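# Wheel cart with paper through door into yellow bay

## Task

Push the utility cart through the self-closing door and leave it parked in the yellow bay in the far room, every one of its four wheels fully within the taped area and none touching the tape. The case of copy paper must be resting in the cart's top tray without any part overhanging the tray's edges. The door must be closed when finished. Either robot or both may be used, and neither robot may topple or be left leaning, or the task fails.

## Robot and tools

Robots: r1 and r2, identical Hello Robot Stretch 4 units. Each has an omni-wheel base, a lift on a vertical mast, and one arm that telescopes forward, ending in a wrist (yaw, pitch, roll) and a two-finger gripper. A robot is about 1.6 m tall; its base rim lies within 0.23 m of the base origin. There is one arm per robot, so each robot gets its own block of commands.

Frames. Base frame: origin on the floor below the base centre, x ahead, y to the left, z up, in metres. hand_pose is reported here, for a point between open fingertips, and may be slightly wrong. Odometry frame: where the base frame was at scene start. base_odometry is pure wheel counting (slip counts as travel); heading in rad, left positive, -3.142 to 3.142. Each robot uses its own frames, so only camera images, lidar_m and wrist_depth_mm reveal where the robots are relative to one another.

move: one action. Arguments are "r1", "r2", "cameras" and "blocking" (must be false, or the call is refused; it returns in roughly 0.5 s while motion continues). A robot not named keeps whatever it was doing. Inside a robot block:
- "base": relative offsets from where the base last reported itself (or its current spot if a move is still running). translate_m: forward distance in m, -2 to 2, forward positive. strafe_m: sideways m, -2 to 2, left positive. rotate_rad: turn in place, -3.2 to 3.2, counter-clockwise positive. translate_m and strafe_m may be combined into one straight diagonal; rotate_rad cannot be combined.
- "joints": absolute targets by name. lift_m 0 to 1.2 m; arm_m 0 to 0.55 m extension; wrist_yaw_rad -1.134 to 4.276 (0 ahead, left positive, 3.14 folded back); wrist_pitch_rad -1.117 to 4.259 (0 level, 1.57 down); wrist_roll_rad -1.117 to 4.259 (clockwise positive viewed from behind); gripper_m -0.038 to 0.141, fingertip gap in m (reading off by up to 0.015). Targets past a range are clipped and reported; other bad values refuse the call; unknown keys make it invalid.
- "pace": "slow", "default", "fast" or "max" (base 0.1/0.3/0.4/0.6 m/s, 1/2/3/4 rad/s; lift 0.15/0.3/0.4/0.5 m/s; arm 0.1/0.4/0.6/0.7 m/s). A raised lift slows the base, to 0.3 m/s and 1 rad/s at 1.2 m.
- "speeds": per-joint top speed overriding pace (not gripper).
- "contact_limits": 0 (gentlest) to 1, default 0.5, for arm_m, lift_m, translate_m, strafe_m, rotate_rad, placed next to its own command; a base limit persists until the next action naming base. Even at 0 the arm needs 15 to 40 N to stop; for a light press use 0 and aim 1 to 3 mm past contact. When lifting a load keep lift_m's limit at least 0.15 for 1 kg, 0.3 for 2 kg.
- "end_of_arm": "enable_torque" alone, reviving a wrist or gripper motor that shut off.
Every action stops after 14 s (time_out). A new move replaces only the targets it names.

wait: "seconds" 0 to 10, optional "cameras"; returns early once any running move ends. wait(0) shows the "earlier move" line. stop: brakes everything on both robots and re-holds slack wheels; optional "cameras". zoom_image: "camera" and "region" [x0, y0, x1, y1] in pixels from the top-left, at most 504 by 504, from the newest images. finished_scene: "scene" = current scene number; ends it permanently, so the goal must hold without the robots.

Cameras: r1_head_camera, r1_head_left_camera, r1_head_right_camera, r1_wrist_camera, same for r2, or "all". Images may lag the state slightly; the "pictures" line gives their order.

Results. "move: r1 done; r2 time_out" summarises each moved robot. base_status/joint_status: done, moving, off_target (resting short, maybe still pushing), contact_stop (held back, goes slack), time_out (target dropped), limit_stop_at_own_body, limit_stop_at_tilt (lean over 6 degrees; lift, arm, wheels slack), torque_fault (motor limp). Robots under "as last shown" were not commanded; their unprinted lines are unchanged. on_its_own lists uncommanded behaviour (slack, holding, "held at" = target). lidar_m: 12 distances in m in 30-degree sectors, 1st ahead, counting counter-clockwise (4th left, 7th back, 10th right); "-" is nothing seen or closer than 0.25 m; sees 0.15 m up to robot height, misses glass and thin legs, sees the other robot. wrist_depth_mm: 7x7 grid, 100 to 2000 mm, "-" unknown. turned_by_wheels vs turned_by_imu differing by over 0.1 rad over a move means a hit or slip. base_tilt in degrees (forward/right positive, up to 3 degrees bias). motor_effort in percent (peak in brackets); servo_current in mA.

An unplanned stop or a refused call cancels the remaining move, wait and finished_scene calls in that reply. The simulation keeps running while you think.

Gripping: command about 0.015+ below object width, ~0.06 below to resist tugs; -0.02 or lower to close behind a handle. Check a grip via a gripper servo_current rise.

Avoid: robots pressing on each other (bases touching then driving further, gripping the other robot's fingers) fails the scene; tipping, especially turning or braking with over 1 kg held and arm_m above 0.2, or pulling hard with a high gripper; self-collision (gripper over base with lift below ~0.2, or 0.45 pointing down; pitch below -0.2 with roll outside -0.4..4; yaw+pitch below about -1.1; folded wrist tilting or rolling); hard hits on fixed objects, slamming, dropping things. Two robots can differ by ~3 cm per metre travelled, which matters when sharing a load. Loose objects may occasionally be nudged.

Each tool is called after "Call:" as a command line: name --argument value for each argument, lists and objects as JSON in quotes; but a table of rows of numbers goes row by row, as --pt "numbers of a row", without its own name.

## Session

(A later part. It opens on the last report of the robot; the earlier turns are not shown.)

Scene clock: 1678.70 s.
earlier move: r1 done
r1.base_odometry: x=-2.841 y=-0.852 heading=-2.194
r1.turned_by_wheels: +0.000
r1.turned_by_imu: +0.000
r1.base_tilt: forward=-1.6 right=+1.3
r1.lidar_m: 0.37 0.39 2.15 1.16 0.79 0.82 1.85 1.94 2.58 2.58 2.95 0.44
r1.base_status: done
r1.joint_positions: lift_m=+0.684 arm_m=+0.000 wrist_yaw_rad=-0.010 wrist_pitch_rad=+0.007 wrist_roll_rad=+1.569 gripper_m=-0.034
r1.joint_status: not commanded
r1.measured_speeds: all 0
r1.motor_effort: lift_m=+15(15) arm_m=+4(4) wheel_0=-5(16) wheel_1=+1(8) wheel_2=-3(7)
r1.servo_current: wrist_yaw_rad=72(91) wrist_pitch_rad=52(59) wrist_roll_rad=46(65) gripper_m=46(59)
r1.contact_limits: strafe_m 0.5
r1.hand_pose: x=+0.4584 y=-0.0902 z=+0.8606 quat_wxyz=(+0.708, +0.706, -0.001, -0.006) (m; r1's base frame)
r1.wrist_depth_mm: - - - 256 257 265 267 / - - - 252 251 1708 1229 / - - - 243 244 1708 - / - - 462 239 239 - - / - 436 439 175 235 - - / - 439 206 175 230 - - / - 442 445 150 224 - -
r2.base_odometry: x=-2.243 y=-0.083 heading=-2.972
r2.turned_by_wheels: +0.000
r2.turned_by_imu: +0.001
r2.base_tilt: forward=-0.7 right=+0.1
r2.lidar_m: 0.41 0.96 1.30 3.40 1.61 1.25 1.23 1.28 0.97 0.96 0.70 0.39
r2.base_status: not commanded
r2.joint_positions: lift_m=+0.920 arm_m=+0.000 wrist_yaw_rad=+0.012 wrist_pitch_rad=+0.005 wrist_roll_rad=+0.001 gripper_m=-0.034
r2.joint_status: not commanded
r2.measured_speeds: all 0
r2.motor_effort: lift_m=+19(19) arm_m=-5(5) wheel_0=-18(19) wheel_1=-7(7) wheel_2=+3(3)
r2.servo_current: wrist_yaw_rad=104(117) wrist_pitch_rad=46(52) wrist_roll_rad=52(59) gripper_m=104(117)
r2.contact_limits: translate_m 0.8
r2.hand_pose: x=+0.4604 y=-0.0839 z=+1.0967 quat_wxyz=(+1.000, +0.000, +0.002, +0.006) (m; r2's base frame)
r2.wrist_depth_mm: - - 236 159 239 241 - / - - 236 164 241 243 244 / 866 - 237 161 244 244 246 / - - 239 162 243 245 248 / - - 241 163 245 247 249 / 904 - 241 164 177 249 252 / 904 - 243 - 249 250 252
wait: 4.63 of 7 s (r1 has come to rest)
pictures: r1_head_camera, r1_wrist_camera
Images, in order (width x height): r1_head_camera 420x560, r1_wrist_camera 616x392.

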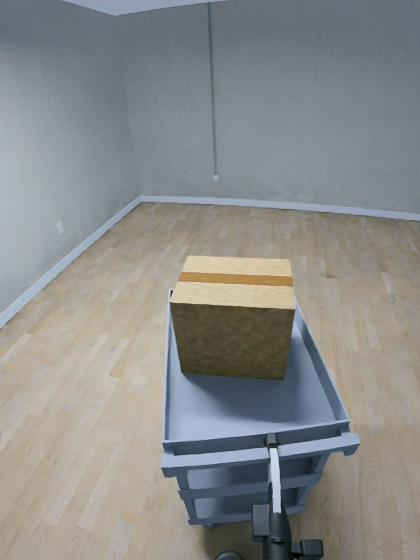

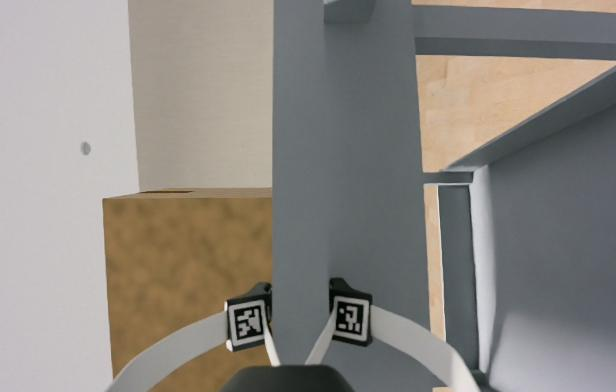

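Call:
move --blocking false --cameras '[]' --r1 '{"base":{"translate_m":-0.9,"strafe_m":0.085},"pace":"slow","contact_limits":{"translate_m":0.5}}'

Call:
wait --seconds 10 --cameras '["r1_head_camera", "r2_head_camera"]'

Scene clock: 1695.27 s.
move: r1 moving
r1.base_odometry: x=-2.833 y=-0.842 heading=-2.194
r1.turned_by_wheels: +0.000
r1.turned_by_imu: -0.001
r1.base_tilt: forward=-1.5 right=+1.3
r1.lidar_m: 0.34 0.40 2.16 1.14 0.79 0.82 1.83 1.92 2.60 2.58 2.92 0.42
r1.base_status: translate_m moving; strafe_m moving
r1.joint_positions: lift_m=+0.684 arm_m=+0.000 wrist_yaw_rad=-0.003 wrist_pitch_rad=+0.007 wrist_roll_rad=+1.569 gripper_m=-0.034
r1.joint_status: not commanded
r1.measured_speeds: translate_m=-0.048 strafe_m=+0.004 rotate_rad=+0.002 lift_m=+0.000 arm_m=+0.000 wrist_yaw_rad=+0.000 wrist_pitch_rad=+0.000 wrist_roll_rad=+0.000
r1.motor_effort: lift_m=+15(15) arm_m=-2(4) wheel_0=-10(10) wheel_1=-6(8) wheel_2=+9(9)
r1.servo_current: wrist_yaw_rad=52(78) wrist_pitch_rad=39(52) wrist_roll_rad=59(65) gripper_m=52(59)
r1.contact_limits: translate_m 0.5
r1.hand_pose: x=+0.4591 y=-0.0882 z=+0.8606 quat_wxyz=(+0.708, +0.706, +0.001, -0.003) (m; r1's base frame)
r1.wrist_depth_mm: - - - 248 247 257 267 / - - - 244 244 1756 1205 / - - - 239 240 1808 - / - 433 436 236 236 - - / - 436 439 231 234 - - / - 449 207 176 231 - - / - 449 452 124 227 - -
r2: as last shown
r2.turned_by_imu: +0.000
r2.lidar_m: 0.36 0.96 1.28 3.43 1.58 1.24 1.23 1.27 0.99 0.96 0.73 0.39
r2.motor_effort: lift_m=+19(19) arm_m=-4(4) wheel_0=-18(19) wheel_1=-7(7) wheel_2=+3(3)
r2.servo_current: wrist_yaw_rad=104(111) wrist_pitch_rad=52(52) wrist_roll_rad=46(52) gripper_m=98(111)
r2.contact_limits: translate_m 0.8
r2.wrist_depth_mm: - - 235 160 240 241 - / - - 236 164 241 242 246 / - - 237 162 241 244 247 / - - 239 162 244 246 248 / - - 242 163 245 248 249 / 904 - 240 164 176 248 252 / - - 244 - 249 249 253
pictures: none
No camera images: "cameras" was empty.

Scene clock: 1705.10 s.
earlier move: r1 done
r1.base_odometry: x=-2.247 y=-0.171 heading=-2.195
r1.turned_by_wheels: +0.000
r1.turned_by_imu: +0.001
r1.base_tilt: forward=-1.6 right=+1.3
r1.lidar_m: 0.44 2.69 0.49 0.45 0.52 0.77 3.75 0.98 1.56 2.47 2.83 0.32
r1.base_status: done
r1.joint_positions: lift_m=+0.684 arm_m=+0.000 wrist_yaw_rad=-0.002 wrist_pitch_rad=+0.007 wrist_roll_rad=+1.569 gripper_m=-0.034
r1.joint_status: not commanded
r1.measured_speeds: all 0
r1.motor_effort: lift_m=+15(15) arm_m=-4(4) wheel_0=-7(11) wheel_1=-4(8) wheel_2=+1(15)
r1.servo_current: wrist_yaw_rad=46(78) wrist_pitch_rad=46(59) wrist_roll_rad=65(72) gripper_m=52(59)
r1.contact_limits: translate_m 0.5
r1.hand_pose: x=+0.4591 y=-0.0881 z=+0.8606 quat_wxyz=(+0.708, +0.706, +0.002, -0.003) (m; r1's base frame)
r1.wrist_depth_mm: 324 322 324 - - 130 - / - 366 370 - 144 145 - / - 436 442 - 163 163 - / - - 539 103 185 574 - / - - - 114 217 1618 - / - - 186 - 179 1756 1308 / - - 179 126 325 392 407
r2.base_odometry: x=-2.243 y=-0.083 heading=-2.972
r2.turned_by_wheels: +0.000
r2.turned_by_imu: +0.001
r2.base_tilt: forward=-0.6 right=+0.1
r2.lidar_m: 0.41 0.91 4.91 3.39 1.60 1.26 1.22 1.28 0.97 0.96 0.72 0.40
r2.base_status: not commanded
r2.joint_positions: lift_m=+0.920 arm_m=+0.000 wrist_yaw_rad=+0.012 wrist_pitch_rad=+0.005 wrist_roll_rad=+0.001 gripper_m=-0.034
r2.joint_status: not commanded
r2.measured_speeds: all 0
r2.motor_effort: lift_m=+19(19) arm_m=-4(5) wheel_0=-18(19) wheel_1=-7(7) wheel_2=+3(4)
r2.servo_current: wrist_yaw_rad=91(124) wrist_pitch_rad=33(52) wrist_roll_rad=46(65) gripper_m=104(117)
r2.contact_limits: translate_m 0.8
r2.hand_pose: x=+0.4604 y=-0.0839 z=+1.0967 quat_wxyz=(+1.000, +0.000, +0.002, +0.006) (m; r2's base frame)
r2.wrist_depth_mm: - - 236 159 239 241 - / - - 236 165 240 243 245 / - - 238 162 242 245 246 / - - 239 162 244 246 249 / - 976 241 164 244 247 250 / 917 960 242 164 177 249 251 / - 125 244 - 249 250 253
wait: 9.83 of 10 s (r1 has come to rest)
pictures: r1_head_camera, r2_head_camera
Images, in order (width x height): r1_head_camera 420x560, r2_head_camera 420x560.

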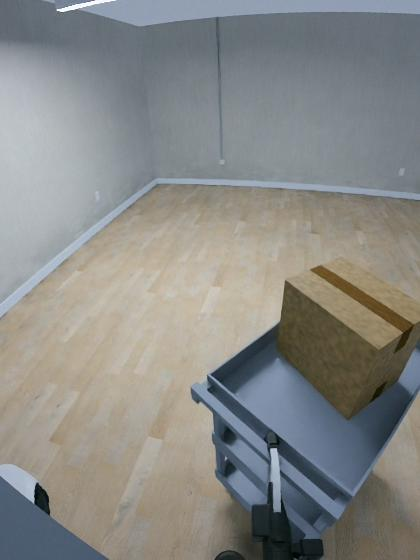

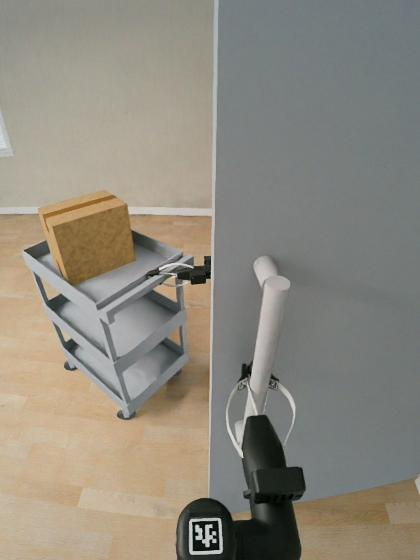

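Call:
move --blocking false --cameras '[]' --r1 '{"base":{"translate_m":0.45,"strafe_m":-0.04},"pace":"slow","contact_limits":{"translate_m":0.5}}'

Call:
wait --seconds 7 --cameras '["r1_head_camera", "r2_head_camera"]'

Scene clock: 1756.30 s.
move: r1 moving
r1.base_odometry: x=-2.255 y=-0.180 heading=-2.195
r1.turned_by_wheels: +0.000
r1.turned_by_imu: +0.000
r1.base_tilt: forward=-1.6 right=+1.3
r1.lidar_m: 0.44 2.68 0.48 0.46 0.52 0.73 3.75 1.01 1.57 2.47 2.81 0.29
r1.base_status: translate_m moving; strafe_m moving
r1.joint_positions: lift_m=+0.684 arm_m=+0.000 wrist_yaw_rad=-0.003 wrist_pitch_rad=+0.007 wrist_roll_rad=+1.569 gripper_m=-0.034
r1.joint_status: not commanded
r1.measured_speeds: translate_m=+0.050 strafe_m=-0.004 rotate_rad=+0.002 lift_m=+0.000 arm_m=+0.000 wrist_yaw_rad=+0.000 wrist_pitch_rad=+0.000 wrist_roll_rad=+0.000
r1.motor_effort: lift_m=+15(15) arm_m=+1(4) wheel_0=+4(6) wheel_1=+4(5) wheel_2=-10(12)
r1.servo_current: wrist_yaw_rad=52(65) wrist_pitch_rad=59(59) wrist_roll_rad=65(65) gripper_m=59(59)
r1.contact_limits: translate_m 0.5
r1.hand_pose: x=+0.4590 y=-0.0883 z=+0.8606 quat_wxyz=(+0.708, +0.706, +0.001, -0.003) (m; r1's base frame)
r1.wrist_depth_mm: 320 320 320 - - 126 - / - 366 373 - 140 140 - / - 436 442 - 158 159 - / - - 535 - 182 195 - / - - - 108 213 1708 - / - - 186 125 180 1618 1281 / - - 179 127 312 397 404
r2: as last shown
r2.turned_by_imu: +0.000
r2.base_tilt: forward=-0.7 right=+0.1
r2.lidar_m: 0.40 0.90 4.92 3.44 1.60 1.24 1.22 1.26 1.00 0.96 0.70 0.38
r2.motor_effort: lift_m=+19(19) arm_m=-4(4) wheel_0=-18(19) wheel_1=-7(7) wheel_2=+3(3)
r2.servo_current: wrist_yaw_rad=91(117) wrist_pitch_rad=39(52) wrist_roll_rad=46(46) gripper_m=111(111)
r2.contact_limits: translate_m 0.8
r2.wrist_depth_mm: - - 236 159 239 241 - / - - 236 165 241 242 245 / - - 239 161 242 245 246 / - - 239 163 244 245 248 / - 991 240 164 245 248 249 / 917 946 239 165 177 248 251 / - 125 243 - 249 250 252
pictures: none
No camera images: "cameras" was empty.

Scene clock: 1761.60 s.
earlier move: r1 done
r1.base_odometry: x=-2.543 y=-0.512 heading=-2.197
r1.turned_by_wheels: -0.002
r1.turned_by_imu: -0.005
r1.base_tilt: forward=-1.6 right=+1.3
r1.lidar_m: 0.49 2.65 2.22 0.51 0.52 0.76 1.44 1.40 2.37 2.52 0.36 0.29
r1.base_status: done
r1.joint_positions: lift_m=+0.684 arm_m=+0.000 wrist_yaw_rad=-0.026 wrist_pitch_rad=+0.007 wrist_roll_rad=+1.569 gripper_m=-0.034
r1.joint_status: not commanded
r1.measured_speeds: all 0
r1.on_its_own: wrist_yaw_rad is at rest, and its servo_current (156 mA) is outside its rest range (0 to 104 mA)
r1.motor_effort: lift_m=+15(15) arm_m=+4(4) wheel_0=-7(14) wheel_1=-3(7) wheel_2=-15(17)
r1.servo_current: wrist_yaw_rad=156(182) wrist_pitch_rad=52(59) wrist_roll_rad=46(72) gripper_m=52(65)
r1.contact_limits: translate_m 0.5
r1.hand_pose: x=+0.4569 y=-0.0949 z=+0.8606 quat_wxyz=(+0.708, +0.706, -0.007, -0.011) (m; r1's base frame)
r1.wrist_depth_mm: - - - - - - - / - - - - - - - / - - - - - - - / - - - - - - - / - - - - - - - / - - - - - - - / - - - - - - -
r2.base_odometry: x=-2.243 y=-0.083 heading=-2.972
r2.turned_by_wheels: +0.000
r2.turned_by_imu: +0.001
r2.base_tilt: forward=-0.6 right=+0.1
r2.lidar_m: 0.41 0.87 4.90 3.39 1.60 1.26 1.22 1.28 0.98 0.96 0.71 0.40
r2.base_status: not commanded
r2.joint_positions: lift_m=+0.920 arm_m=+0.000 wrist_yaw_rad=+0.012 wrist_pitch_rad=+0.005 wrist_roll_rad=+0.001 gripper_m=-0.034
r2.joint_status: not commanded
r2.measured_speeds: all 0
r2.on_its_own: wrist_yaw_rad is at rest, and its servo_current (117 mA) is outside its rest range (0 to 104 mA)
r2.motor_effort: lift_m=+19(19) arm_m=-4(5) wheel_0=-18(19) wheel_1=-7(8) wheel_2=+3(4)
r2.servo_current: wrist_yaw_rad=117(117) wrist_pitch_rad=39(52) wrist_roll_rad=52(59) gripper_m=104(117)
r2.contact_limits: translate_m 0.8
r2.hand_pose: x=+0.4604 y=-0.0839 z=+1.0967 quat_wxyz=(+1.000, +0.000, +0.002, +0.006) (m; r2's base frame)
r2.wrist_depth_mm: - - 234 159 240 242 - / - - 236 164 241 243 244 / - - 236 162 242 245 246 / - - 239 162 243 246 248 / 1098 1308 242 164 244 247 249 / 1098 778 242 165 177 249 251 / - 126 243 - 249 250 253
wait: 5.30 of 7 s (r1 has come to rest)
pictures: r1_head_camera, r2_head_camera
Images, in order (width x height): r1_head_camera 420x560, r2_head_camera 420x560.

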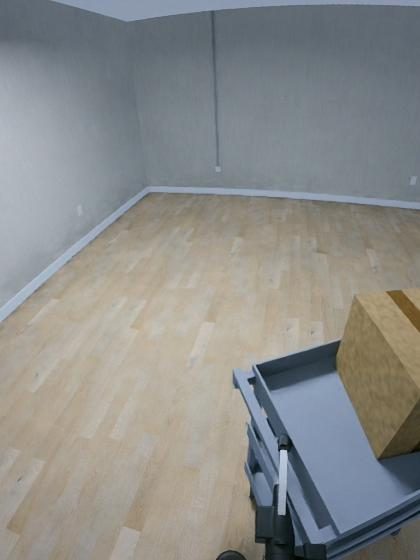

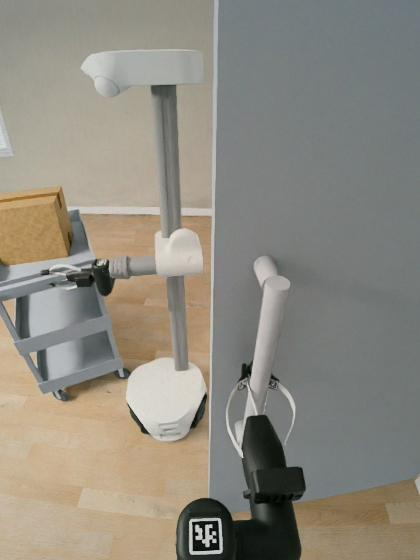

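Call:
move --blocking false --cameras '[]' --r1 '{"base":{"translate_m":-0.12,"strafe_m":0.01},"joints":{"wrist_yaw_rad":-0.5},"speeds":{"wrist_yaw_rad":0.35},"pace":"slow","contact_limits":{"translate_m":0.5}}'

Call:
wait --seconds 5 --cameras '["r1_head_camera", "r2_head_camera", "r1_wrist_camera"]'

Scene clock: 1819.23 s.
move: r1 moving
r1.base_odometry: x=-2.534 y=-0.503 heading=-2.197
r1.turned_by_wheels: +0.000
r1.turned_by_imu: +0.000
r1.base_tilt: forward=-1.6 right=+1.2
r1.lidar_m: 0.47 2.62 2.22 0.51 0.54 0.77 1.43 1.40 2.37 2.53 0.34 0.30
r1.base_status: translate_m moving; strafe_m moving
r1.joint_positions: lift_m=+0.684 arm_m=+0.000 wrist_yaw_rad=-0.148 wrist_pitch_rad=+0.007 wrist_roll_rad=+1.569 gripper_m=-0.034
r1.joint_status: wrist_yaw_rad moving
r1.measured_speeds: translate_m=-0.051 strafe_m=+0.005 rotate_rad=+0.001 lift_m=+0.000 arm_m=+0.000 wrist_yaw_rad=-0.310 wrist_pitch_rad=+0.000 wrist_roll_rad=+0.000
r1.motor_effort: lift_m=+15(15) arm_m=-1(4) wheel_0=-7(14) wheel_1=-6(8) wheel_2=+5(12)
r1.servo_current: wrist_yaw_rad=13(163) wrist_pitch_rad=46(52) wrist_roll_rad=59(72) gripper_m=59(59)
r1.contact_limits: translate_m 0.5
r1.hand_pose: x=+0.4432 y=-0.1291 z=+0.8606 quat_wxyz=(+0.706, +0.705, -0.050, -0.055) (m; r1's base frame)
r1.wrist_depth_mm: - - - - - - - / - - - - - - - / - - - - - - - / - - - - - - - / - - - - - - - / - - - - - - 439 / - - - - 160 135 1229
r2.base_odometry: x=-2.243 y=-0.083 heading=-2.972
r2.turned_by_wheels: +0.000
r2.turned_by_imu: +0.000
r2.base_tilt: forward=-0.7 right=+0.1
r2.lidar_m: 0.42 0.88 4.90 3.39 1.60 1.25 1.22 1.27 0.98 0.96 0.70 0.42
r2.base_status: not commanded
r2.joint_positions: lift_m=+0.920 arm_m=+0.000 wrist_yaw_rad=+0.012 wrist_pitch_rad=+0.005 wrist_roll_rad=+0.001 gripper_m=-0.034
r2.joint_status: not commanded
r2.measured_speeds: all 0
r2.motor_effort: lift_m=+19(19) arm_m=-4(4) wheel_0=-18(19) wheel_1=-7(7) wheel_2=+3(3)
r2.servo_current: wrist_yaw_rad=104(111) wrist_pitch_rad=39(46) wrist_roll_rad=52(52) gripper_m=104(111)
r2.contact_limits: translate_m 0.8
r2.hand_pose: x=+0.4604 y=-0.0839 z=+1.0967 quat_wxyz=(+1.000, +0.000, +0.002, +0.006) (m; r2's base frame)
r2.wrist_depth_mm: - - 235 160 239 241 - / - - 236 164 241 243 245 / - - 238 161 243 244 245 / - - 239 162 244 247 249 / 1098 1336 240 164 244 247 250 / 1098 750 241 165 176 249 250 / - 125 243 - 249 249 252
pictures: none
No camera images: "cameras" was empty.

Scene clock: 1821.23 s.
earlier move: r1 done
r1.base_odometry: x=-2.464 y=-0.421 heading=-2.198
r1.turned_by_wheels: +0.000
r1.turned_by_imu: +0.000
r1.base_tilt: forward=-1.6 right=+1.3
r1.lidar_m: 0.44 2.66 2.20 0.50 0.53 0.76 1.42 1.29 2.17 2.50 0.31 0.34
r1.base_status: done
r1.joint_positions: lift_m=+0.684 arm_m=+0.000 wrist_yaw_rad=-0.497 wrist_pitch_rad=+0.007 wrist_roll_rad=+1.569 gripper_m=-0.034
r1.joint_status: all done
r1.measured_speeds: all 0
r1.motor_effort: lift_m=+15(15) arm_m=-4(4) wheel_0=-9(14) wheel_1=-3(8) wheel_2=+3(13)
r1.servo_current: wrist_yaw_rad=59(273) wrist_pitch_rad=46(59) wrist_roll_rad=39(72) gripper_m=52(65)
r1.contact_limits: translate_m 0.5
r1.hand_pose: x=+0.3826 y=-0.2144 z=+0.8606 quat_wxyz=(+0.685, +0.685, -0.172, -0.176) (m; r1's base frame)
r1.wrist_depth_mm: - - 530 116 172 173 - / - 379 377 121 182 - - / - 399 407 - 194 - - / - 452 449 - 205 - - / - 521 500 149 221 - - / - - 539 171 231 1756 - / - - 176 142 177 1430 -
r2.base_odometry: x=-2.243 y=-0.083 heading=-2.972
r2.turned_by_wheels: +0.000
r2.turned_by_imu: +0.000
r2.base_tilt: forward=-0.7 right=+0.1
r2.lidar_m: 0.39 1.14 4.91 3.37 1.57 1.24 1.22 1.25 0.95 0.97 0.69 0.40
r2.base_status: not commanded
r2.joint_positions: lift_m=+0.920 arm_m=+0.000 wrist_yaw_rad=+0.012 wrist_pitch_rad=+0.005 wrist_roll_rad=+0.001 gripper_m=-0.034
r2.joint_status: not commanded
r2.measured_speeds: all 0
r2.motor_effort: lift_m=+19(19) arm_m=-4(5) wheel_0=-18(19) wheel_1=-7(8) wheel_2=+3(4)
r2.servo_current: wrist_yaw_rad=98(117) wrist_pitch_rad=39(52) wrist_roll_rad=52(59) gripper_m=98(111)
r2.contact_limits: translate_m 0.8
r2.hand_pose: x=+0.4604 y=-0.0839 z=+1.0967 quat_wxyz=(+1.000, +0.000, +0.002, +0.006) (m; r2's base frame)
r2.wrist_depth_mm: - - 236 160 239 242 - / - - 237 164 241 242 246 / - - 238 161 242 244 247 / - - 240 162 244 247 249 / 1078 1160 241 163 246 248 250 / 1060 946 241 164 176 249 251 / - 125 243 - 249 250 253
wait: 2.00 of 5 s (r1 has come to rest)
pictures: r1_head_camera, r1_wrist_camera, r2_head_camera
Images, in order (width x height): r1_head_camera 420x560, r1_wrist_camera 616x392, r2_head_camera 420x560.

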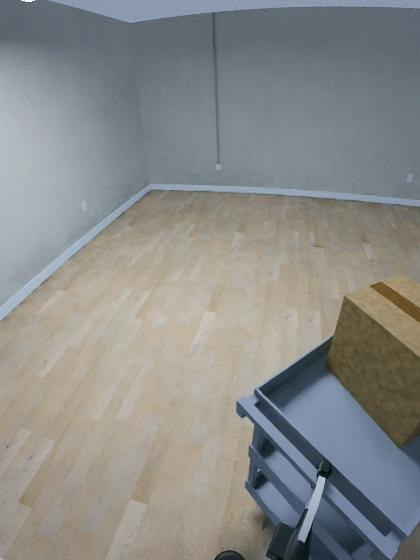

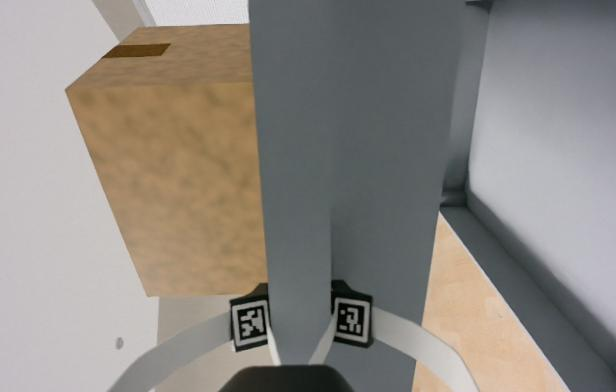

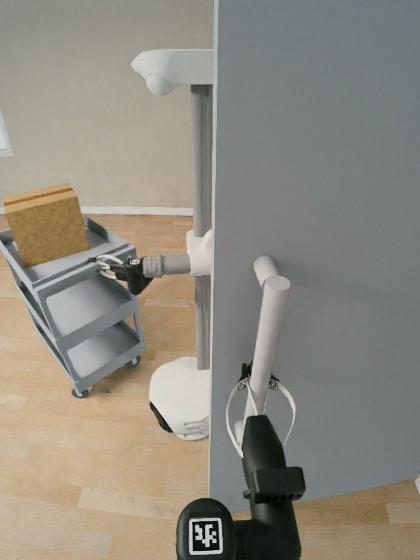

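Call:
move --blocking false --cameras '[]' --r1 '{"base":{"translate_m":-0.48,"strafe_m":0.125},"pace":"slow","contact_limits":{"translate_m":0.5}}'

Call:
wait --seconds 7 --cameras '["r1_head_camera", "r2_head_camera", "r1_wrist_camera"]'

Scene clock: 1835.87 s.
move: r1 moving
r1.base_odometry: x=-2.454 y=-0.413 heading=-2.198
r1.turned_by_wheels: -0.001
r1.turned_by_imu: -0.001
r1.base_tilt: forward=-1.6 right=+1.3
r1.lidar_m: 0.44 2.65 0.95 0.48 0.52 0.75 1.41 1.27 2.10 2.50 0.32 0.35
r1.base_status: translate_m moving; strafe_m moving
r1.joint_positions: lift_m=+0.684 arm_m=+0.000 wrist_yaw_rad=-0.497 wrist_pitch_rad=+0.007 wrist_roll_rad=+1.569 gripper_m=-0.034
r1.joint_status: not commanded
r1.measured_speeds: translate_m=-0.048 strafe_m=+0.012 rotate_rad=+0.000 lift_m=+0.000 arm_m=+0.000 wrist_yaw_rad=+0.000 wrist_pitch_rad=+0.000 wrist_roll_rad=+0.000
r1.motor_effort: lift_m=+15(15) arm_m=-4(4) wheel_0=-11(14) wheel_1=-4(6) wheel_2=+6(8)
r1.servo_current: wrist_yaw_rad=59(59) wrist_pitch_rad=52(52) wrist_roll_rad=52(65) gripper_m=52(52)
r1.contact_limits: translate_m 0.5
r1.hand_pose: x=+0.3826 y=-0.2144 z=+0.8606 quat_wxyz=(+0.685, +0.685, -0.172, -0.176) (m; r1's base frame)
r1.wrist_depth_mm: - - 539 116 173 174 - / - 377 382 121 182 - - / - 399 407 - 195 - - / - 452 452 - 206 - - / - 521 496 149 221 - - / - - 207 171 231 1756 - / - - 177 143 177 1464 -
r2: as last shown
r2.base_tilt: forward=-0.6 right=+0.1
r2.lidar_m: 0.40 1.12 4.90 3.42 1.57 1.28 1.22 1.26 0.98 0.93 0.71 0.40
r2.motor_effort: lift_m=+19(19) arm_m=-4(4) wheel_0=-19(19) wheel_1=-7(7) wheel_2=+3(3)
r2.servo_current: wrist_yaw_rad=111(111) wrist_pitch_rad=52(52) wrist_roll_rad=52(59) gripper_m=104(104)
r2.contact_limits: translate_m 0.8
r2.wrist_depth_mm: - - 236 160 240 241 - / - - 237 164 240 242 245 / - - 237 161 242 244 247 / - - 239 162 243 246 249 / 1098 1160 240 163 246 247 250 / 1060 946 241 165 177 249 251 / - 125 244 - 248 250 253
pictures: none
No camera images: "cameras" was empty.

Scene clock: 1841.57 s.
earlier move: r1 done
r1.base_odometry: x=-2.082 y=-0.106 heading=-2.198
r1.turned_by_wheels: +0.000
r1.turned_by_imu: -0.002
r1.base_tilt: forward=-1.6 right=+1.3
r1.lidar_m: 0.38 0.54 0.41 0.39 0.42 0.62 3.58 0.89 1.22 2.52 0.36 0.39
r1.base_status: done
r1.joint_positions: lift_m=+0.684 arm_m=+0.000 wrist_yaw_rad=-0.501 wrist_pitch_rad=+0.007 wrist_roll_rad=+1.569 gripper_m=-0.034
r1.joint_status: not commanded
r1.measured_speeds: all 0
r1.motor_effort: lift_m=+15(15) arm_m=-4(4) wheel_0=-6(14) wheel_1=-3(6) wheel_2=+0(8)
r1.servo_current: wrist_yaw_rad=39(72) wrist_pitch_rad=46(59) wrist_roll_rad=52(65) gripper_m=52(65)
r1.contact_limits: translate_m 0.5
r1.hand_pose: x=+0.3819 y=-0.2151 z=+0.8606 quat_wxyz=(+0.685, +0.685, -0.173, -0.178) (m; r1's base frame)
r1.wrist_depth_mm: - - - 223 224 247 1138 / - - - 224 226 1576 1205 / - - 634 226 228 - - / - 427 430 227 230 - - / - 445 442 229 232 - - / - 466 455 182 230 - - / - 477 178 156 234 - -
r2.base_odometry: x=-2.243 y=-0.083 heading=-2.972
r2.turned_by_wheels: +0.000
r2.turned_by_imu: +0.001
r2.base_tilt: forward=-0.7 right=+0.1
r2.lidar_m: 0.40 1.04 4.91 3.45 1.58 1.22 1.22 1.27 0.99 0.96 0.71 0.42
r2.base_status: not commanded
r2.joint_positions: lift_m=+0.920 arm_m=+0.000 wrist_yaw_rad=+0.012 wrist_pitch_rad=+0.005 wrist_roll_rad=+0.001 gripper_m=-0.034
r2.joint_status: not commanded
r2.measured_speeds: all 0
r2.motor_effort: lift_m=+19(19) arm_m=-4(5) wheel_0=-18(19) wheel_1=-7(7) wheel_2=+3(3)
r2.servo_current: wrist_yaw_rad=98(117) wrist_pitch_rad=39(52) wrist_roll_rad=39(59) gripper_m=104(111)
r2.contact_limits: translate_m 0.8
r2.hand_pose: x=+0.4604 y=-0.0839 z=+1.0967 quat_wxyz=(+1.000, +0.000, +0.002, +0.006) (m; r2's base frame)
r2.wrist_depth_mm: - - 236 159 239 241 - / - - 236 164 242 242 246 / - - 238 162 242 245 247 / - - 240 163 243 246 248 / - 878 241 164 245 247 249 / - 878 242 165 176 249 251 / - 1138 242 - 248 250 252
wait: 5.70 of 7 s (r1 has come to rest)
pictures: r1_head_camera, r1_wrist_camera, r2_head_camera
Images, in order (width x height): r1_head_camera 420x560, r1_wrist_camera 616x392, r2_head_camera 420x560.

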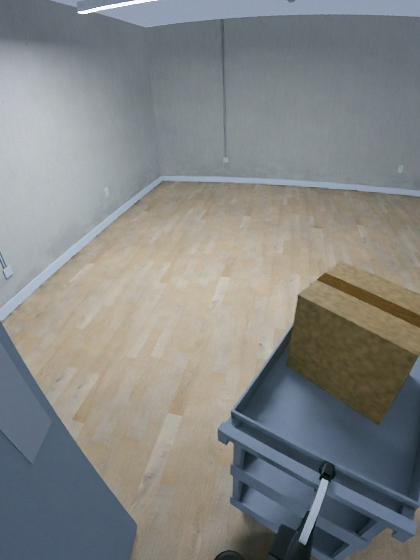

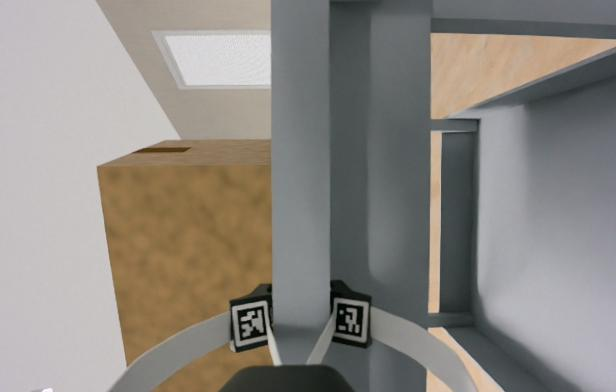

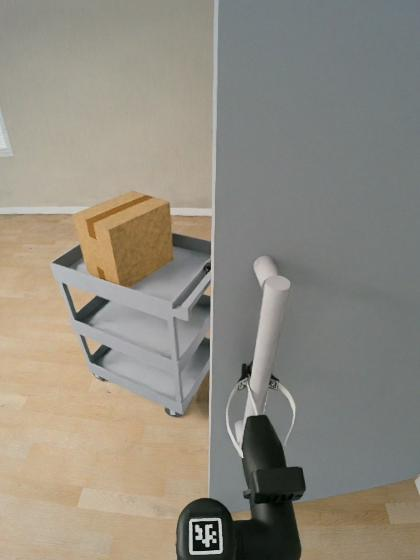

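Call:
move --blocking false --cameras '[]' --r1 '{"base":{"translate_m":-0.5,"strafe_m":0.065},"pace":"slow","contact_limits":{"translate_m":0.5}}'

Call:
wait --seconds 7 --cameras '["r1_head_camera", "r2_head_camera", "r1_wrist_camera"]'

Scene clock: 1852.93 s.
move: r1 moving
r1.base_odometry: x=-2.073 y=-0.097 heading=-2.199
r1.turned_by_wheels: -0.001
r1.turned_by_imu: -0.001
r1.base_tilt: forward=-1.6 right=+1.3
r1.lidar_m: 0.39 0.56 0.41 0.37 0.42 0.62 3.55 0.89 1.20 2.53 0.36 0.38
r1.base_status: translate_m moving; strafe_m moving
r1.joint_positions: lift_m=+0.684 arm_m=+0.000 wrist_yaw_rad=-0.501 wrist_pitch_rad=+0.007 wrist_roll_rad=+1.569 gripper_m=-0.034
r1.joint_status: not commanded
r1.measured_speeds: translate_m=-0.049 strafe_m=+0.006 rotate_rad=-0.003 lift_m=+0.000 arm_m=+0.000 wrist_yaw_rad=+0.000 wrist_pitch_rad=+0.000 wrist_roll_rad=+0.000
r1.motor_effort: lift_m=+15(15) arm_m=-3(4) wheel_0=-9(12) wheel_1=-1(4) wheel_2=+7(7)
r1.servo_current: wrist_yaw_rad=33(59) wrist_pitch_rad=46(52) wrist_roll_rad=52(59) gripper_m=46(59)
r1.contact_limits: translate_m 0.5
r1.hand_pose: x=+0.3819 y=-0.2151 z=+0.8606 quat_wxyz=(+0.685, +0.685, -0.173, -0.178) (m; r1's base frame)
r1.wrist_depth_mm: - - - 224 224 246 1138 / - - - 226 226 1618 1205 / - - 640 227 228 - - / - 427 427 228 229 - - / - 449 445 229 229 - - / - 466 452 181 230 - - / - 480 178 156 234 - -
r2: as last shown
r2.turned_by_imu: +0.000
r2.base_tilt: forward=-0.6 right=+0.1
r2.lidar_m: 0.41 1.04 4.92 3.44 1.58 1.23 1.22 1.26 0.98 0.96 0.69 0.40
r2.motor_effort: lift_m=+19(19) arm_m=-4(4) wheel_0=-18(19) wheel_1=-7(7) wheel_2=+3(3)
r2.servo_current: wrist_yaw_rad=98(104) wrist_pitch_rad=46(52) wrist_roll_rad=46(52) gripper_m=111(111)
r2.contact_limits: translate_m 0.8
r2.wrist_depth_mm: - - 236 159 239 241 - / - - 237 165 239 243 245 / - - 238 162 242 244 246 / - - 239 163 243 247 247 / - 891 242 163 245 247 249 / - 878 241 165 177 249 251 / - - 242 - 249 250 253
pictures: none
No camera images: "cameras" was empty.

Scene clock: 1858.73 s.
earlier move: r1 done
r1.base_odometry: x=-1.735 y=+0.261 heading=-2.198
r1.turned_by_wheels: +0.001
r1.turned_by_imu: +0.003
r1.base_tilt: forward=-1.6 right=+1.3
r1.lidar_m: 0.35 0.47 0.35 0.34 0.43 3.07 3.06 2.95 0.62 2.49 0.44 0.38
r1.base_status: done
r1.joint_positions: lift_m=+0.684 arm_m=+0.000 wrist_yaw_rad=-0.494 wrist_pitch_rad=+0.007 wrist_roll_rad=+1.569 gripper_m=-0.034
r1.joint_status: not commanded
r1.measured_speeds: all 0
r1.motor_effort: lift_m=+15(15) arm_m=-4(4) wheel_0=+0(13) wheel_1=-3(6) wheel_2=+5(11)
r1.servo_current: wrist_yaw_rad=65(78) wrist_pitch_rad=46(59) wrist_roll_rad=46(65) gripper_m=52(59)
r1.contact_limits: translate_m 0.5
r1.hand_pose: x=+0.3833 y=-0.2138 z=+0.8606 quat_wxyz=(+0.686, +0.686, -0.171, -0.175) (m; r1's base frame)
r1.wrist_depth_mm: - - - - - 1618 1160 / - - - 262 268 293 1118 / - - - 260 257 1708 1205 / - - - 250 248 1863 - / - 433 433 181 239 - - / - 430 433 182 231 - - / - 427 176 156 178 - -
r2.base_odometry: x=-2.243 y=-0.083 heading=-2.972
r2.turned_by_wheels: +0.000
r2.turned_by_imu: +0.001
r2.base_tilt: forward=-0.6 right=+0.1
r2.lidar_m: 0.42 3.80 4.93 3.44 1.57 1.24 1.23 1.27 1.00 0.96 0.72 0.41
r2.base_status: not commanded
r2.joint_positions: lift_m=+0.920 arm_m=+0.000 wrist_yaw_rad=+0.012 wrist_pitch_rad=+0.005 wrist_roll_rad=+0.001 gripper_m=-0.034
r2.joint_status: not commanded
r2.measured_speeds: all 0
r2.motor_effort: lift_m=+19(19) arm_m=-4(5) wheel_0=-18(19) wheel_1=-7(8) wheel_2=+3(3)
r2.servo_current: wrist_yaw_rad=104(111) wrist_pitch_rad=52(52) wrist_roll_rad=46(65) gripper_m=104(111)
r2.contact_limits: translate_m 0.8
r2.hand_pose: x=+0.4604 y=-0.0839 z=+1.0967 quat_wxyz=(+1.000, +0.000, +0.002, +0.006) (m; r2's base frame)
r2.wrist_depth_mm: - - 236 159 240 242 - / - - 236 164 241 243 244 / - - 237 162 242 245 246 / - - 239 162 244 246 247 / - - 242 164 245 248 250 / - - 241 165 177 249 251 / - - 242 - 249 251 253
wait: 5.80 of 7 s (r1 has come to rest)
pictures: r1_head_camera, r1_wrist_camera, r2_head_camera
Images, in order (width x height): r1_head_camera 420x560, r1_wrist_camera 616x392, r2_head_camera 420x560.

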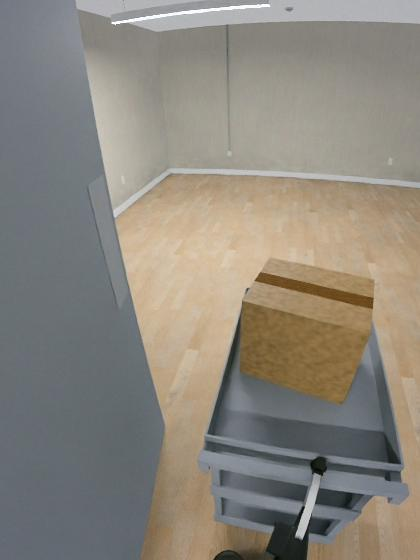

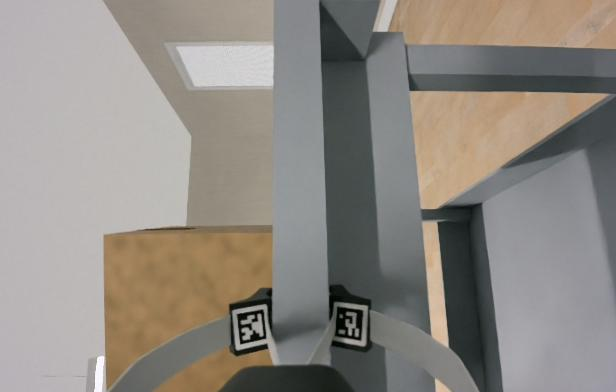

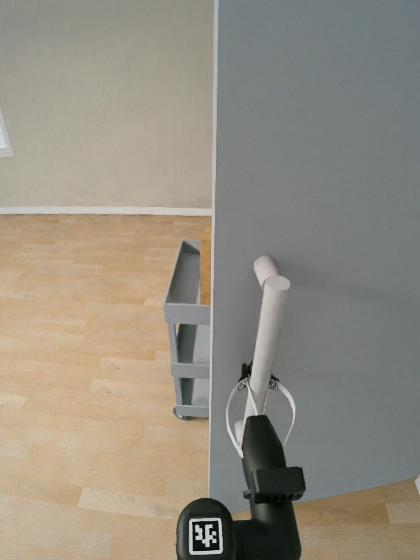

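Call:
move --blocking false --cameras '[]' --r1 '{"base":{"translate_m":-0.55,"strafe_m":0.08},"pace":"slow","contact_limits":{"translate_m":0.5}}'

Call:
wait --seconds 7 --cameras '["r1_head_camera", "r1_wrist_camera"]'

Scene clock: 1878.80 s.
move: r1 moving
r1.base_odometry: x=-1.727 y=+0.270 heading=-2.198
r1.turned_by_wheels: +0.000
r1.turned_by_imu: +0.000
r1.base_tilt: forward=-1.6 right=+1.3
r1.lidar_m: 0.35 0.51 0.36 0.33 0.39 3.06 3.05 2.94 0.62 2.47 0.43 0.38
r1.base_status: translate_m moving; strafe_m moving
r1.joint_positions: lift_m=+0.684 arm_m=+0.000 wrist_yaw_rad=-0.494 wrist_pitch_rad=+0.007 wrist_roll_rad=+1.569 gripper_m=-0.034
r1.joint_status: not commanded
r1.measured_speeds: translate_m=-0.049 strafe_m=+0.007 rotate_rad=+0.000 lift_m=+0.000 arm_m=+0.000 wrist_yaw_rad=+0.000 wrist_pitch_rad=+0.000 wrist_roll_rad=+0.000
r1.motor_effort: lift_m=+15(15) arm_m=-4(4) wheel_0=-2(5) wheel_1=-3(5) wheel_2=+11(12)
r1.servo_current: wrist_yaw_rad=72(72) wrist_pitch_rad=52(59) wrist_roll_rad=59(65) gripper_m=52(59)
r1.contact_limits: translate_m 0.5
r1.hand_pose: x=+0.3834 y=-0.2137 z=+0.8606 quat_wxyz=(+0.686, +0.686, -0.170, -0.175) (m; r1's base frame)
r1.wrist_depth_mm: - - - 218 - 1661 1118 / - - - 264 270 293 1098 / - - - 262 258 1708 1205 / - - - 250 248 1863 - / - 433 439 181 238 - - / - 433 433 182 231 - - / - 424 176 156 177 - -
r2: as last shown
r2.turned_by_imu: +0.000
r2.base_tilt: forward=-0.7 right=+0.1
r2.lidar_m: 0.40 3.80 4.90 3.41 1.59 1.26 1.22 1.26 0.99 0.96 0.69 0.41
r2.motor_effort: lift_m=+19(19) arm_m=-4(4) wheel_0=-18(18) wheel_1=-7(7) wheel_2=+3(3)
r2.servo_current: wrist_yaw_rad=91(111) wrist_pitch_rad=46(52) wrist_roll_rad=52(59) gripper_m=104(111)
r2.contact_limits: translate_m 0.8
r2.wrist_depth_mm: - - 236 159 240 242 - / - - 237 165 241 244 245 / - - 239 161 242 243 246 / - - 239 162 244 246 249 / - - 241 163 245 247 250 / - - 241 165 177 248 252 / - - 243 - 248 250 252
pictures: none
No camera images: "cameras" was empty.

Scene clock: 1885.13 s.
earlier move: r1 done
r1.base_odometry: x=-1.348 y=+0.659 heading=-2.198
r1.turned_by_wheels: +0.000
r1.turned_by_imu: +0.002
r1.base_tilt: forward=-1.6 right=+1.3
r1.lidar_m: 0.25 0.51 0.50 2.28 2.60 2.53 2.51 2.92 2.47 0.62 0.63 0.36
r1.base_status: done
r1.joint_positions: lift_m=+0.684 arm_m=+0.000 wrist_yaw_rad=-0.494 wrist_pitch_rad=+0.007 wrist_roll_rad=+1.569 gripper_m=-0.034
r1.joint_status: not commanded
r1.measured_speeds: all 0
r1.motor_effort: lift_m=+15(15) arm_m=-4(4) wheel_0=-1(6) wheel_1=-2(6) wheel_2=+6(12)
r1.servo_current: wrist_yaw_rad=52(78) wrist_pitch_rad=59(59) wrist_roll_rad=46(65) gripper_m=52(59)
r1.contact_limits: translate_m 0.5
r1.hand_pose: x=+0.3834 y=-0.2137 z=+0.8606 quat_wxyz=(+0.686, +0.686, -0.170, -0.175) (m; r1's base frame)
r1.wrist_depth_mm: - - - - - 1708 1205 / - - - - - 1756 1205 / - - - 309 349 349 355 / - - - - 312 1661 1229 / - - - 254 259 1756 - / - - - 187 233 1708 - / - 397 176 - 203 - -
r2.base_odometry: x=-2.243 y=-0.083 heading=-2.972
r2.turned_by_wheels: +0.000
r2.turned_by_imu: +0.001
r2.base_tilt: forward=-0.6 right=+0.1
r2.lidar_m: 0.40 3.78 4.90 3.38 1.61 1.27 1.22 1.26 0.98 0.98 0.72 0.41
r2.base_status: not commanded
r2.joint_positions: lift_m=+0.920 arm_m=+0.000 wrist_yaw_rad=+0.012 wrist_pitch_rad=+0.005 wrist_roll_rad=+0.001 gripper_m=-0.034
r2.joint_status: not commanded
r2.measured_speeds: all 0
r2.on_its_own: wrist_yaw_rad is at rest, and its servo_current (111 mA) is outside its rest range (0 to 104 mA)
r2.motor_effort: lift_m=+19(19) arm_m=-4(5) wheel_0=-18(19) wheel_1=-7(8) wheel_2=+3(3)
r2.servo_current: wrist_yaw_rad=111(117) wrist_pitch_rad=46(52) wrist_roll_rad=39(65) gripper_m=104(111)
r2.contact_limits: translate_m 0.8
r2.hand_pose: x=+0.4604 y=-0.0839 z=+1.0967 quat_wxyz=(+1.000, +0.000, +0.002, +0.006) (m; r2's base frame)
r2.wrist_depth_mm: - - 235 159 239 241 - / - - 236 164 241 244 244 / - - 238 161 242 244 247 / - - 240 162 244 246 248 / - - 241 164 245 249 250 / - - 240 165 177 249 251 / - - 243 - 248 251 252
wait: 6.33 of 7 s (r1 has come to rest)
pictures: r1_head_camera, r1_wrist_camera
Images, in order (width x height): r1_head_camera 420x560, r1_wrist_camera 616x392.

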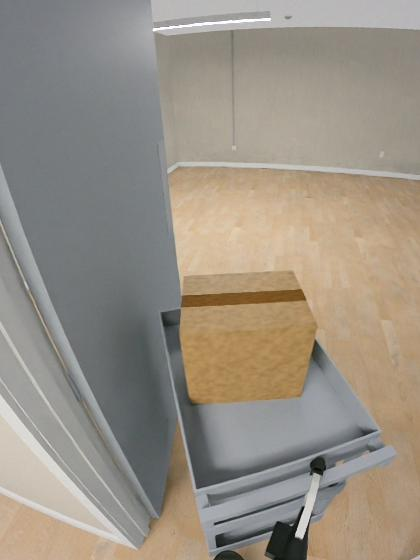

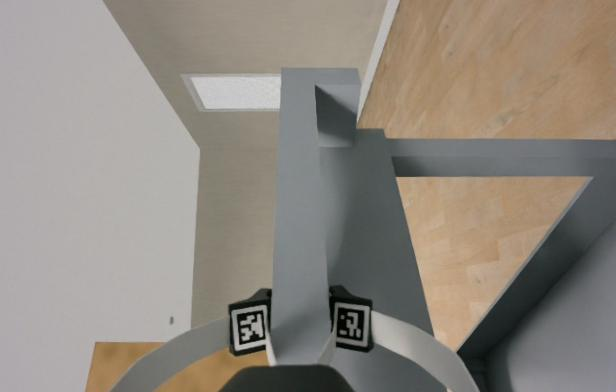

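Call:
move --blocking false --cameras '[]' --r1 '{"base":{"translate_m":-0.04,"strafe_m":0.16},"pace":"slow","contact_limits":{"translate_m":0.5}}'

Call:
wait --seconds 4 --cameras '["r1_head_camera", "r1_wrist_camera", "r2_head_camera"]'

Scene clock: 1911.53 s.
move: r1 moving
r1.base_odometry: x=-1.336 y=+0.654 heading=-2.198
r1.turned_by_wheels: +0.000
r1.turned_by_imu: -0.001
r1.base_tilt: forward=-1.6 right=+1.3
r1.lidar_m: 0.25 0.50 0.50 2.26 2.60 2.51 2.51 2.90 2.46 0.64 0.57 0.38
r1.base_status: translate_m moving; strafe_m moving
r1.joint_positions: lift_m=+0.684 arm_m=+0.000 wrist_yaw_rad=-0.494 wrist_pitch_rad=+0.007 wrist_roll_rad=+1.569 gripper_m=-0.034
r1.joint_status: not commanded
r1.measured_speeds: translate_m=-0.012 strafe_m=+0.049 rotate_rad=-0.004 lift_m=+0.000 arm_m=+0.000 wrist_yaw_rad=-0.002 wrist_pitch_rad=+0.000 wrist_roll_rad=+0.000
r1.motor_effort: lift_m=+15(15) arm_m=-4(4) wheel_0=-10(10) wheel_1=+5(6) wheel_2=+6(8)
r1.servo_current: wrist_yaw_rad=65(65) wrist_pitch_rad=39(52) wrist_roll_rad=39(72) gripper_m=52(59)
r1.contact_limits: translate_m 0.5
r1.hand_pose: x=+0.3834 y=-0.2137 z=+0.8606 quat_wxyz=(+0.686, +0.686, -0.170, -0.175) (m; r1's base frame)
r1.wrist_depth_mm: - - - - - 1708 1229 / - - - - - 1661 1229 / - - - 310 347 349 353 / - - - - 309 1618 1255 / - - - 258 258 1756 - / - - - 184 232 1808 - / - 399 389 127 201 - -
r2.base_odometry: x=-2.243 y=-0.083 heading=-2.972
r2.turned_by_wheels: +0.000
r2.turned_by_imu: +0.000
r2.base_tilt: forward=-0.6 right=+0.1
r2.lidar_m: 0.38 3.80 4.91 3.42 1.60 1.24 1.23 1.26 0.99 0.97 0.70 0.41
r2.base_status: not commanded
r2.joint_positions: lift_m=+0.920 arm_m=+0.000 wrist_yaw_rad=+0.012 wrist_pitch_rad=+0.005 wrist_roll_rad=+0.001 gripper_m=-0.034
r2.joint_status: not commanded
r2.measured_speeds: all 0
r2.motor_effort: lift_m=+19(19) arm_m=-4(5) wheel_0=-18(18) wheel_1=-7(7) wheel_2=+3(3)
r2.servo_current: wrist_yaw_rad=111(111) wrist_pitch_rad=46(52) wrist_roll_rad=39(52) gripper_m=104(117)
r2.contact_limits: translate_m 0.8
r2.hand_pose: x=+0.4604 y=-0.0839 z=+1.0967 quat_wxyz=(+1.000, +0.000, +0.002, +0.006) (m; r2's base frame)
r2.wrist_depth_mm: - - 235 159 239 241 - / - - 236 165 240 242 245 / - - 238 161 242 244 246 / - - 239 162 243 246 248 / - - 241 163 244 247 251 / - - 242 164 177 249 252 / - - 243 - 250 249 253
pictures: none
No camera images: "cameras" was empty.

Scene clock: 1913.93 s.
earlier move: r1 done
r1.base_odometry: x=-1.195 y=+0.598 heading=-2.198
r1.turned_by_wheels: +0.000
r1.turned_by_imu: +0.000
r1.base_tilt: forward=-1.6 right=+1.3
r1.lidar_m: 0.29 0.42 0.66 2.14 2.44 2.46 2.43 2.82 2.59 0.77 0.44 0.38
r1.base_status: done
r1.joint_positions: lift_m=+0.684 arm_m=+0.000 wrist_yaw_rad=-0.507 wrist_pitch_rad=+0.007 wrist_roll_rad=+1.569 gripper_m=-0.034
r1.joint_status: not commanded
r1.measured_speeds: all 0
r1.motor_effort: lift_m=+15(15) arm_m=+3(4) wheel_0=-8(12) wheel_1=+3(9) wheel_2=-3(8)
r1.servo_current: wrist_yaw_rad=85(85) wrist_pitch_rad=39(59) wrist_roll_rad=33(72) gripper_m=52(59)
r1.contact_limits: translate_m 0.5
r1.hand_pose: x=+0.3805 y=-0.2165 z=+0.8606 quat_wxyz=(+0.684, +0.685, -0.175, -0.180) (m; r1's base frame)
r1.wrist_depth_mm: - - - - - 1708 1205 / - - - - - 1618 1229 / - - - - 309 336 338 / - - - 265 270 1708 1229 / - - - 247 248 1863 - / - 424 200 181 228 - - / - 402 394 160 208 - -
r2.base_odometry: x=-2.243 y=-0.083 heading=-2.972
r2.turned_by_wheels: +0.000
r2.turned_by_imu: +0.000
r2.base_tilt: forward=-0.6 right=+0.1
r2.lidar_m: 0.40 3.78 4.90 3.42 1.62 1.27 1.21 1.27 0.99 0.97 0.67 0.40
r2.base_status: not commanded
r2.joint_positions: lift_m=+0.920 arm_m=+0.000 wrist_yaw_rad=+0.012 wrist_pitch_rad=+0.005 wrist_roll_rad=+0.001 gripper_m=-0.034
r2.joint_status: not commanded
r2.measured_speeds: all 0
r2.motor_effort: lift_m=+19(19) arm_m=-4(5) wheel_0=-18(19) wheel_1=-7(7) wheel_2=+3(3)
r2.servo_current: wrist_yaw_rad=98(117) wrist_pitch_rad=33(52) wrist_roll_rad=39(59) gripper_m=104(117)
r2.contact_limits: translate_m 0.8
r2.hand_pose: x=+0.4604 y=-0.0839 z=+1.0967 quat_wxyz=(+1.000, +0.000, +0.002, +0.006) (m; r2's base frame)
r2.wrist_depth_mm: - - 236 160 239 241 - / - - 236 165 241 243 244 / - - 238 161 243 245 246 / - - 239 163 244 246 249 / - - 242 164 245 248 249 / - - 241 165 177 249 252 / - - 243 - 248 249 252
wait: 2.40 of 4 s (r1 has come to rest)
pictures: r1_head_camera, r1_wrist_camera, r2_head_camera
Images, in order (width x height): r1_head_camera 420x560, r1_wrist_camera 616x392, r2_head_camera 420x560.

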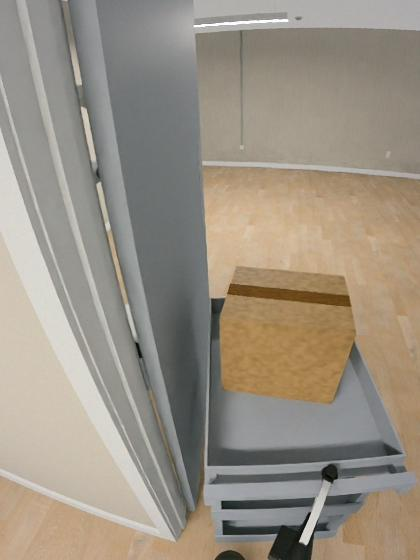

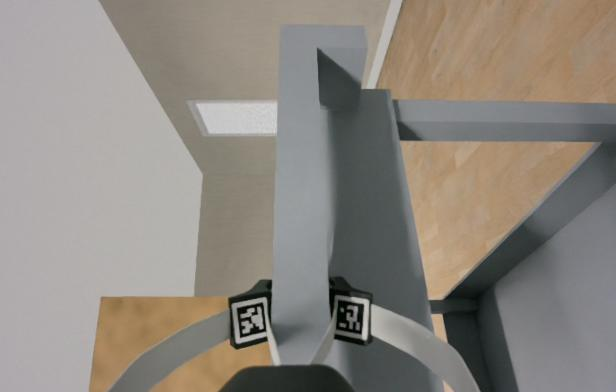

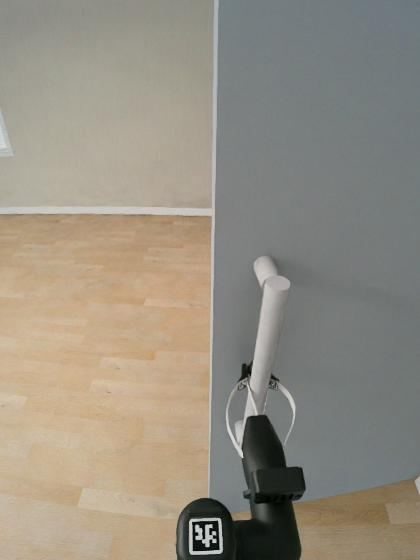

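Call:
move --blocking false --cameras '[]' --r1 '{"base":{"translate_m":-0.35,"strafe_m":0.0},"pace":"slow","contact_limits":{"translate_m":0.4}}'

Call:
wait --seconds 5 --cameras '["r1_head_camera", "r1_wrist_camera"]'

Scene clock: 1924.17 s.
move: r1 moving
r1.base_odometry: x=-1.188 y=+0.608 heading=-2.199
r1.turned_by_wheels: -0.001
r1.turned_by_imu: -0.001
r1.base_tilt: forward=-1.6 right=+1.3
r1.lidar_m: 0.32 0.43 0.68 2.13 2.42 2.43 2.42 2.80 2.57 0.79 0.44 0.37
r1.base_status: translate_m moving; strafe_m moving
r1.joint_positions: lift_m=+0.684 arm_m=+0.000 wrist_yaw_rad=-0.503 wrist_pitch_rad=+0.007 wrist_roll_rad=+1.569 gripper_m=-0.034
r1.joint_status: not commanded
r1.measured_speeds: translate_m=-0.049 strafe_m=+0.000 rotate_rad=-0.001 lift_m=+0.000 arm_m=+0.000 wrist_yaw_rad=+0.002 wrist_pitch_rad=+0.000 wrist_roll_rad=+0.000
r1.motor_effort: lift_m=+15(15) arm_m=+3(4) wheel_0=-7(10) wheel_1=-5(6) wheel_2=+4(6)
r1.servo_current: wrist_yaw_rad=46(72) wrist_pitch_rad=52(59) wrist_roll_rad=52(65) gripper_m=52(59)
r1.contact_limits: translate_m 0.4
r1.hand_pose: x=+0.3815 y=-0.2155 z=+0.8606 quat_wxyz=(+0.685, +0.685, -0.173, -0.178) (m; r1's base frame)
r1.wrist_depth_mm: - - - - - 1756 1229 / - - - - 324 1499 1205 / - - - - 301 1618 1182 / - - - 263 262 1756 1308 / - - - 246 247 1808 - / - 418 424 183 231 - - / - 399 397 156 208 - -
r2: as last shown
r2.base_tilt: forward=-0.7 right=+0.1
r2.lidar_m: 0.37 3.79 4.91 3.43 1.62 1.25 1.22 1.25 0.98 0.97 0.71 0.40
r2.motor_effort: lift_m=+19(19) arm_m=-4(4) wheel_0=-18(19) wheel_1=-7(7) wheel_2=+3(3)
r2.servo_current: wrist_yaw_rad=104(111) wrist_pitch_rad=46(52) wrist_roll_rad=46(59) gripper_m=98(111)
r2.contact_limits: translate_m 0.8
r2.wrist_depth_mm: - - 236 160 239 241 - / - - 237 164 241 243 245 / - - 237 161 243 245 247 / - - 239 163 243 245 248 / - - 241 164 244 247 250 / - - 241 165 177 249 252 / - - 243 - 248 250 252
pictures: none
No camera images: "cameras" was empty.

Scene clock: 1928.47 s.
earlier move: r1 done
r1.base_odometry: x=-0.990 y=+0.881 heading=-2.198
r1.turned_by_wheels: +0.001
r1.turned_by_imu: +0.003
r1.base_tilt: forward=-1.6 right=+1.3
r1.lidar_m: 0.31 0.75 1.29 2.20 2.51 2.12 2.11 2.45 2.49 1.47 0.46 0.40
r1.base_status: done
r1.joint_positions: lift_m=+0.684 arm_m=+0.000 wrist_yaw_rad=-0.489 wrist_pitch_rad=+0.007 wrist_roll_rad=+1.569 gripper_m=-0.034
r1.joint_status: not commanded
r1.measured_speeds: all 0
r1.motor_effort: lift_m=+15(15) arm_m=-4(4) wheel_0=+1(10) wheel_1=-3(6) wheel_2=+5(17)
r1.servo_current: wrist_yaw_rad=59(91) wrist_pitch_rad=52(59) wrist_roll_rad=52(65) gripper_m=52(59)
r1.contact_limits: translate_m 0.4
r1.hand_pose: x=+0.3845 y=-0.2125 z=+0.8606 quat_wxyz=(+0.686, +0.686, -0.169, -0.173) (m; r1's base frame)
r1.wrist_depth_mm: - - - 247 - 1708 1205 / - - - - 306 307 310 / - - - - 285 1661 1205 / - - - 263 259 1921 - / - - - 244 241 - - / - 424 430 183 231 - - / - 413 177 143 213 - -
r2.base_odometry: x=-2.243 y=-0.083 heading=-2.972
r2.turned_by_wheels: +0.000
r2.turned_by_imu: +0.001
r2.base_tilt: forward=-0.6 right=+0.1
r2.lidar_m: 0.38 3.79 4.90 3.39 1.61 1.23 1.21 1.27 0.99 0.95 0.72 0.39
r2.base_status: not commanded
r2.joint_positions: lift_m=+0.920 arm_m=+0.000 wrist_yaw_rad=+0.012 wrist_pitch_rad=+0.005 wrist_roll_rad=+0.001 gripper_m=-0.034
r2.joint_status: not commanded
r2.measured_speeds: all 0
r2.motor_effort: lift_m=+19(19) arm_m=-4(5) wheel_0=-18(19) wheel_1=-7(7) wheel_2=+3(3)
r2.servo_current: wrist_yaw_rad=104(117) wrist_pitch_rad=46(52) wrist_roll_rad=39(59) gripper_m=104(117)
r2.contact_limits: translate_m 0.8
r2.hand_pose: x=+0.4604 y=-0.0839 z=+1.0967 quat_wxyz=(+1.000, +0.000, +0.002, +0.006) (m; r2's base frame)
r2.wrist_depth_mm: - - 235 159 239 242 - / - - 236 164 241 243 244 / - - 238 162 243 244 247 / - - 239 162 244 245 249 / - - 241 164 245 247 251 / - - 240 165 177 250 251 / - - 243 - 248 250 252
wait: 4.30 of 5 s (r1 has come to rest)
pictures: r1_head_camera, r1_wrist_camera
Images, in order (width x height): r1_head_camera 420x560, r1_wrist_camera 616x392.

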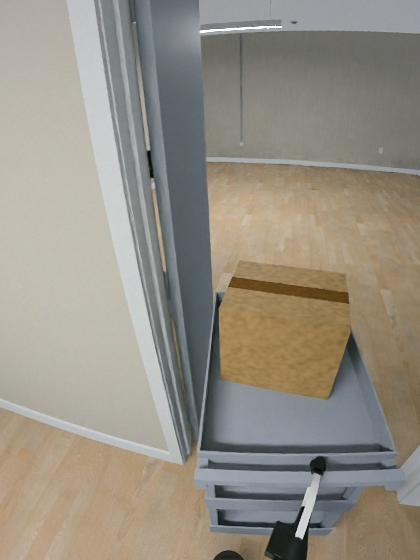

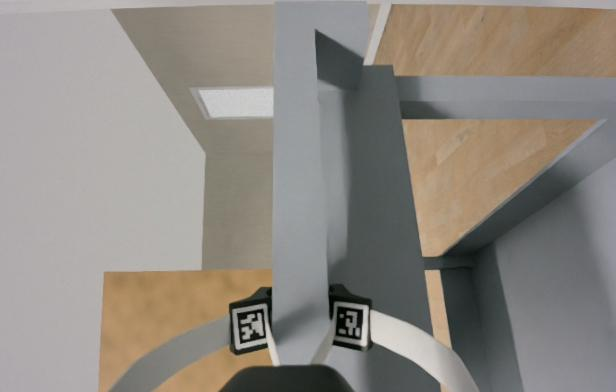

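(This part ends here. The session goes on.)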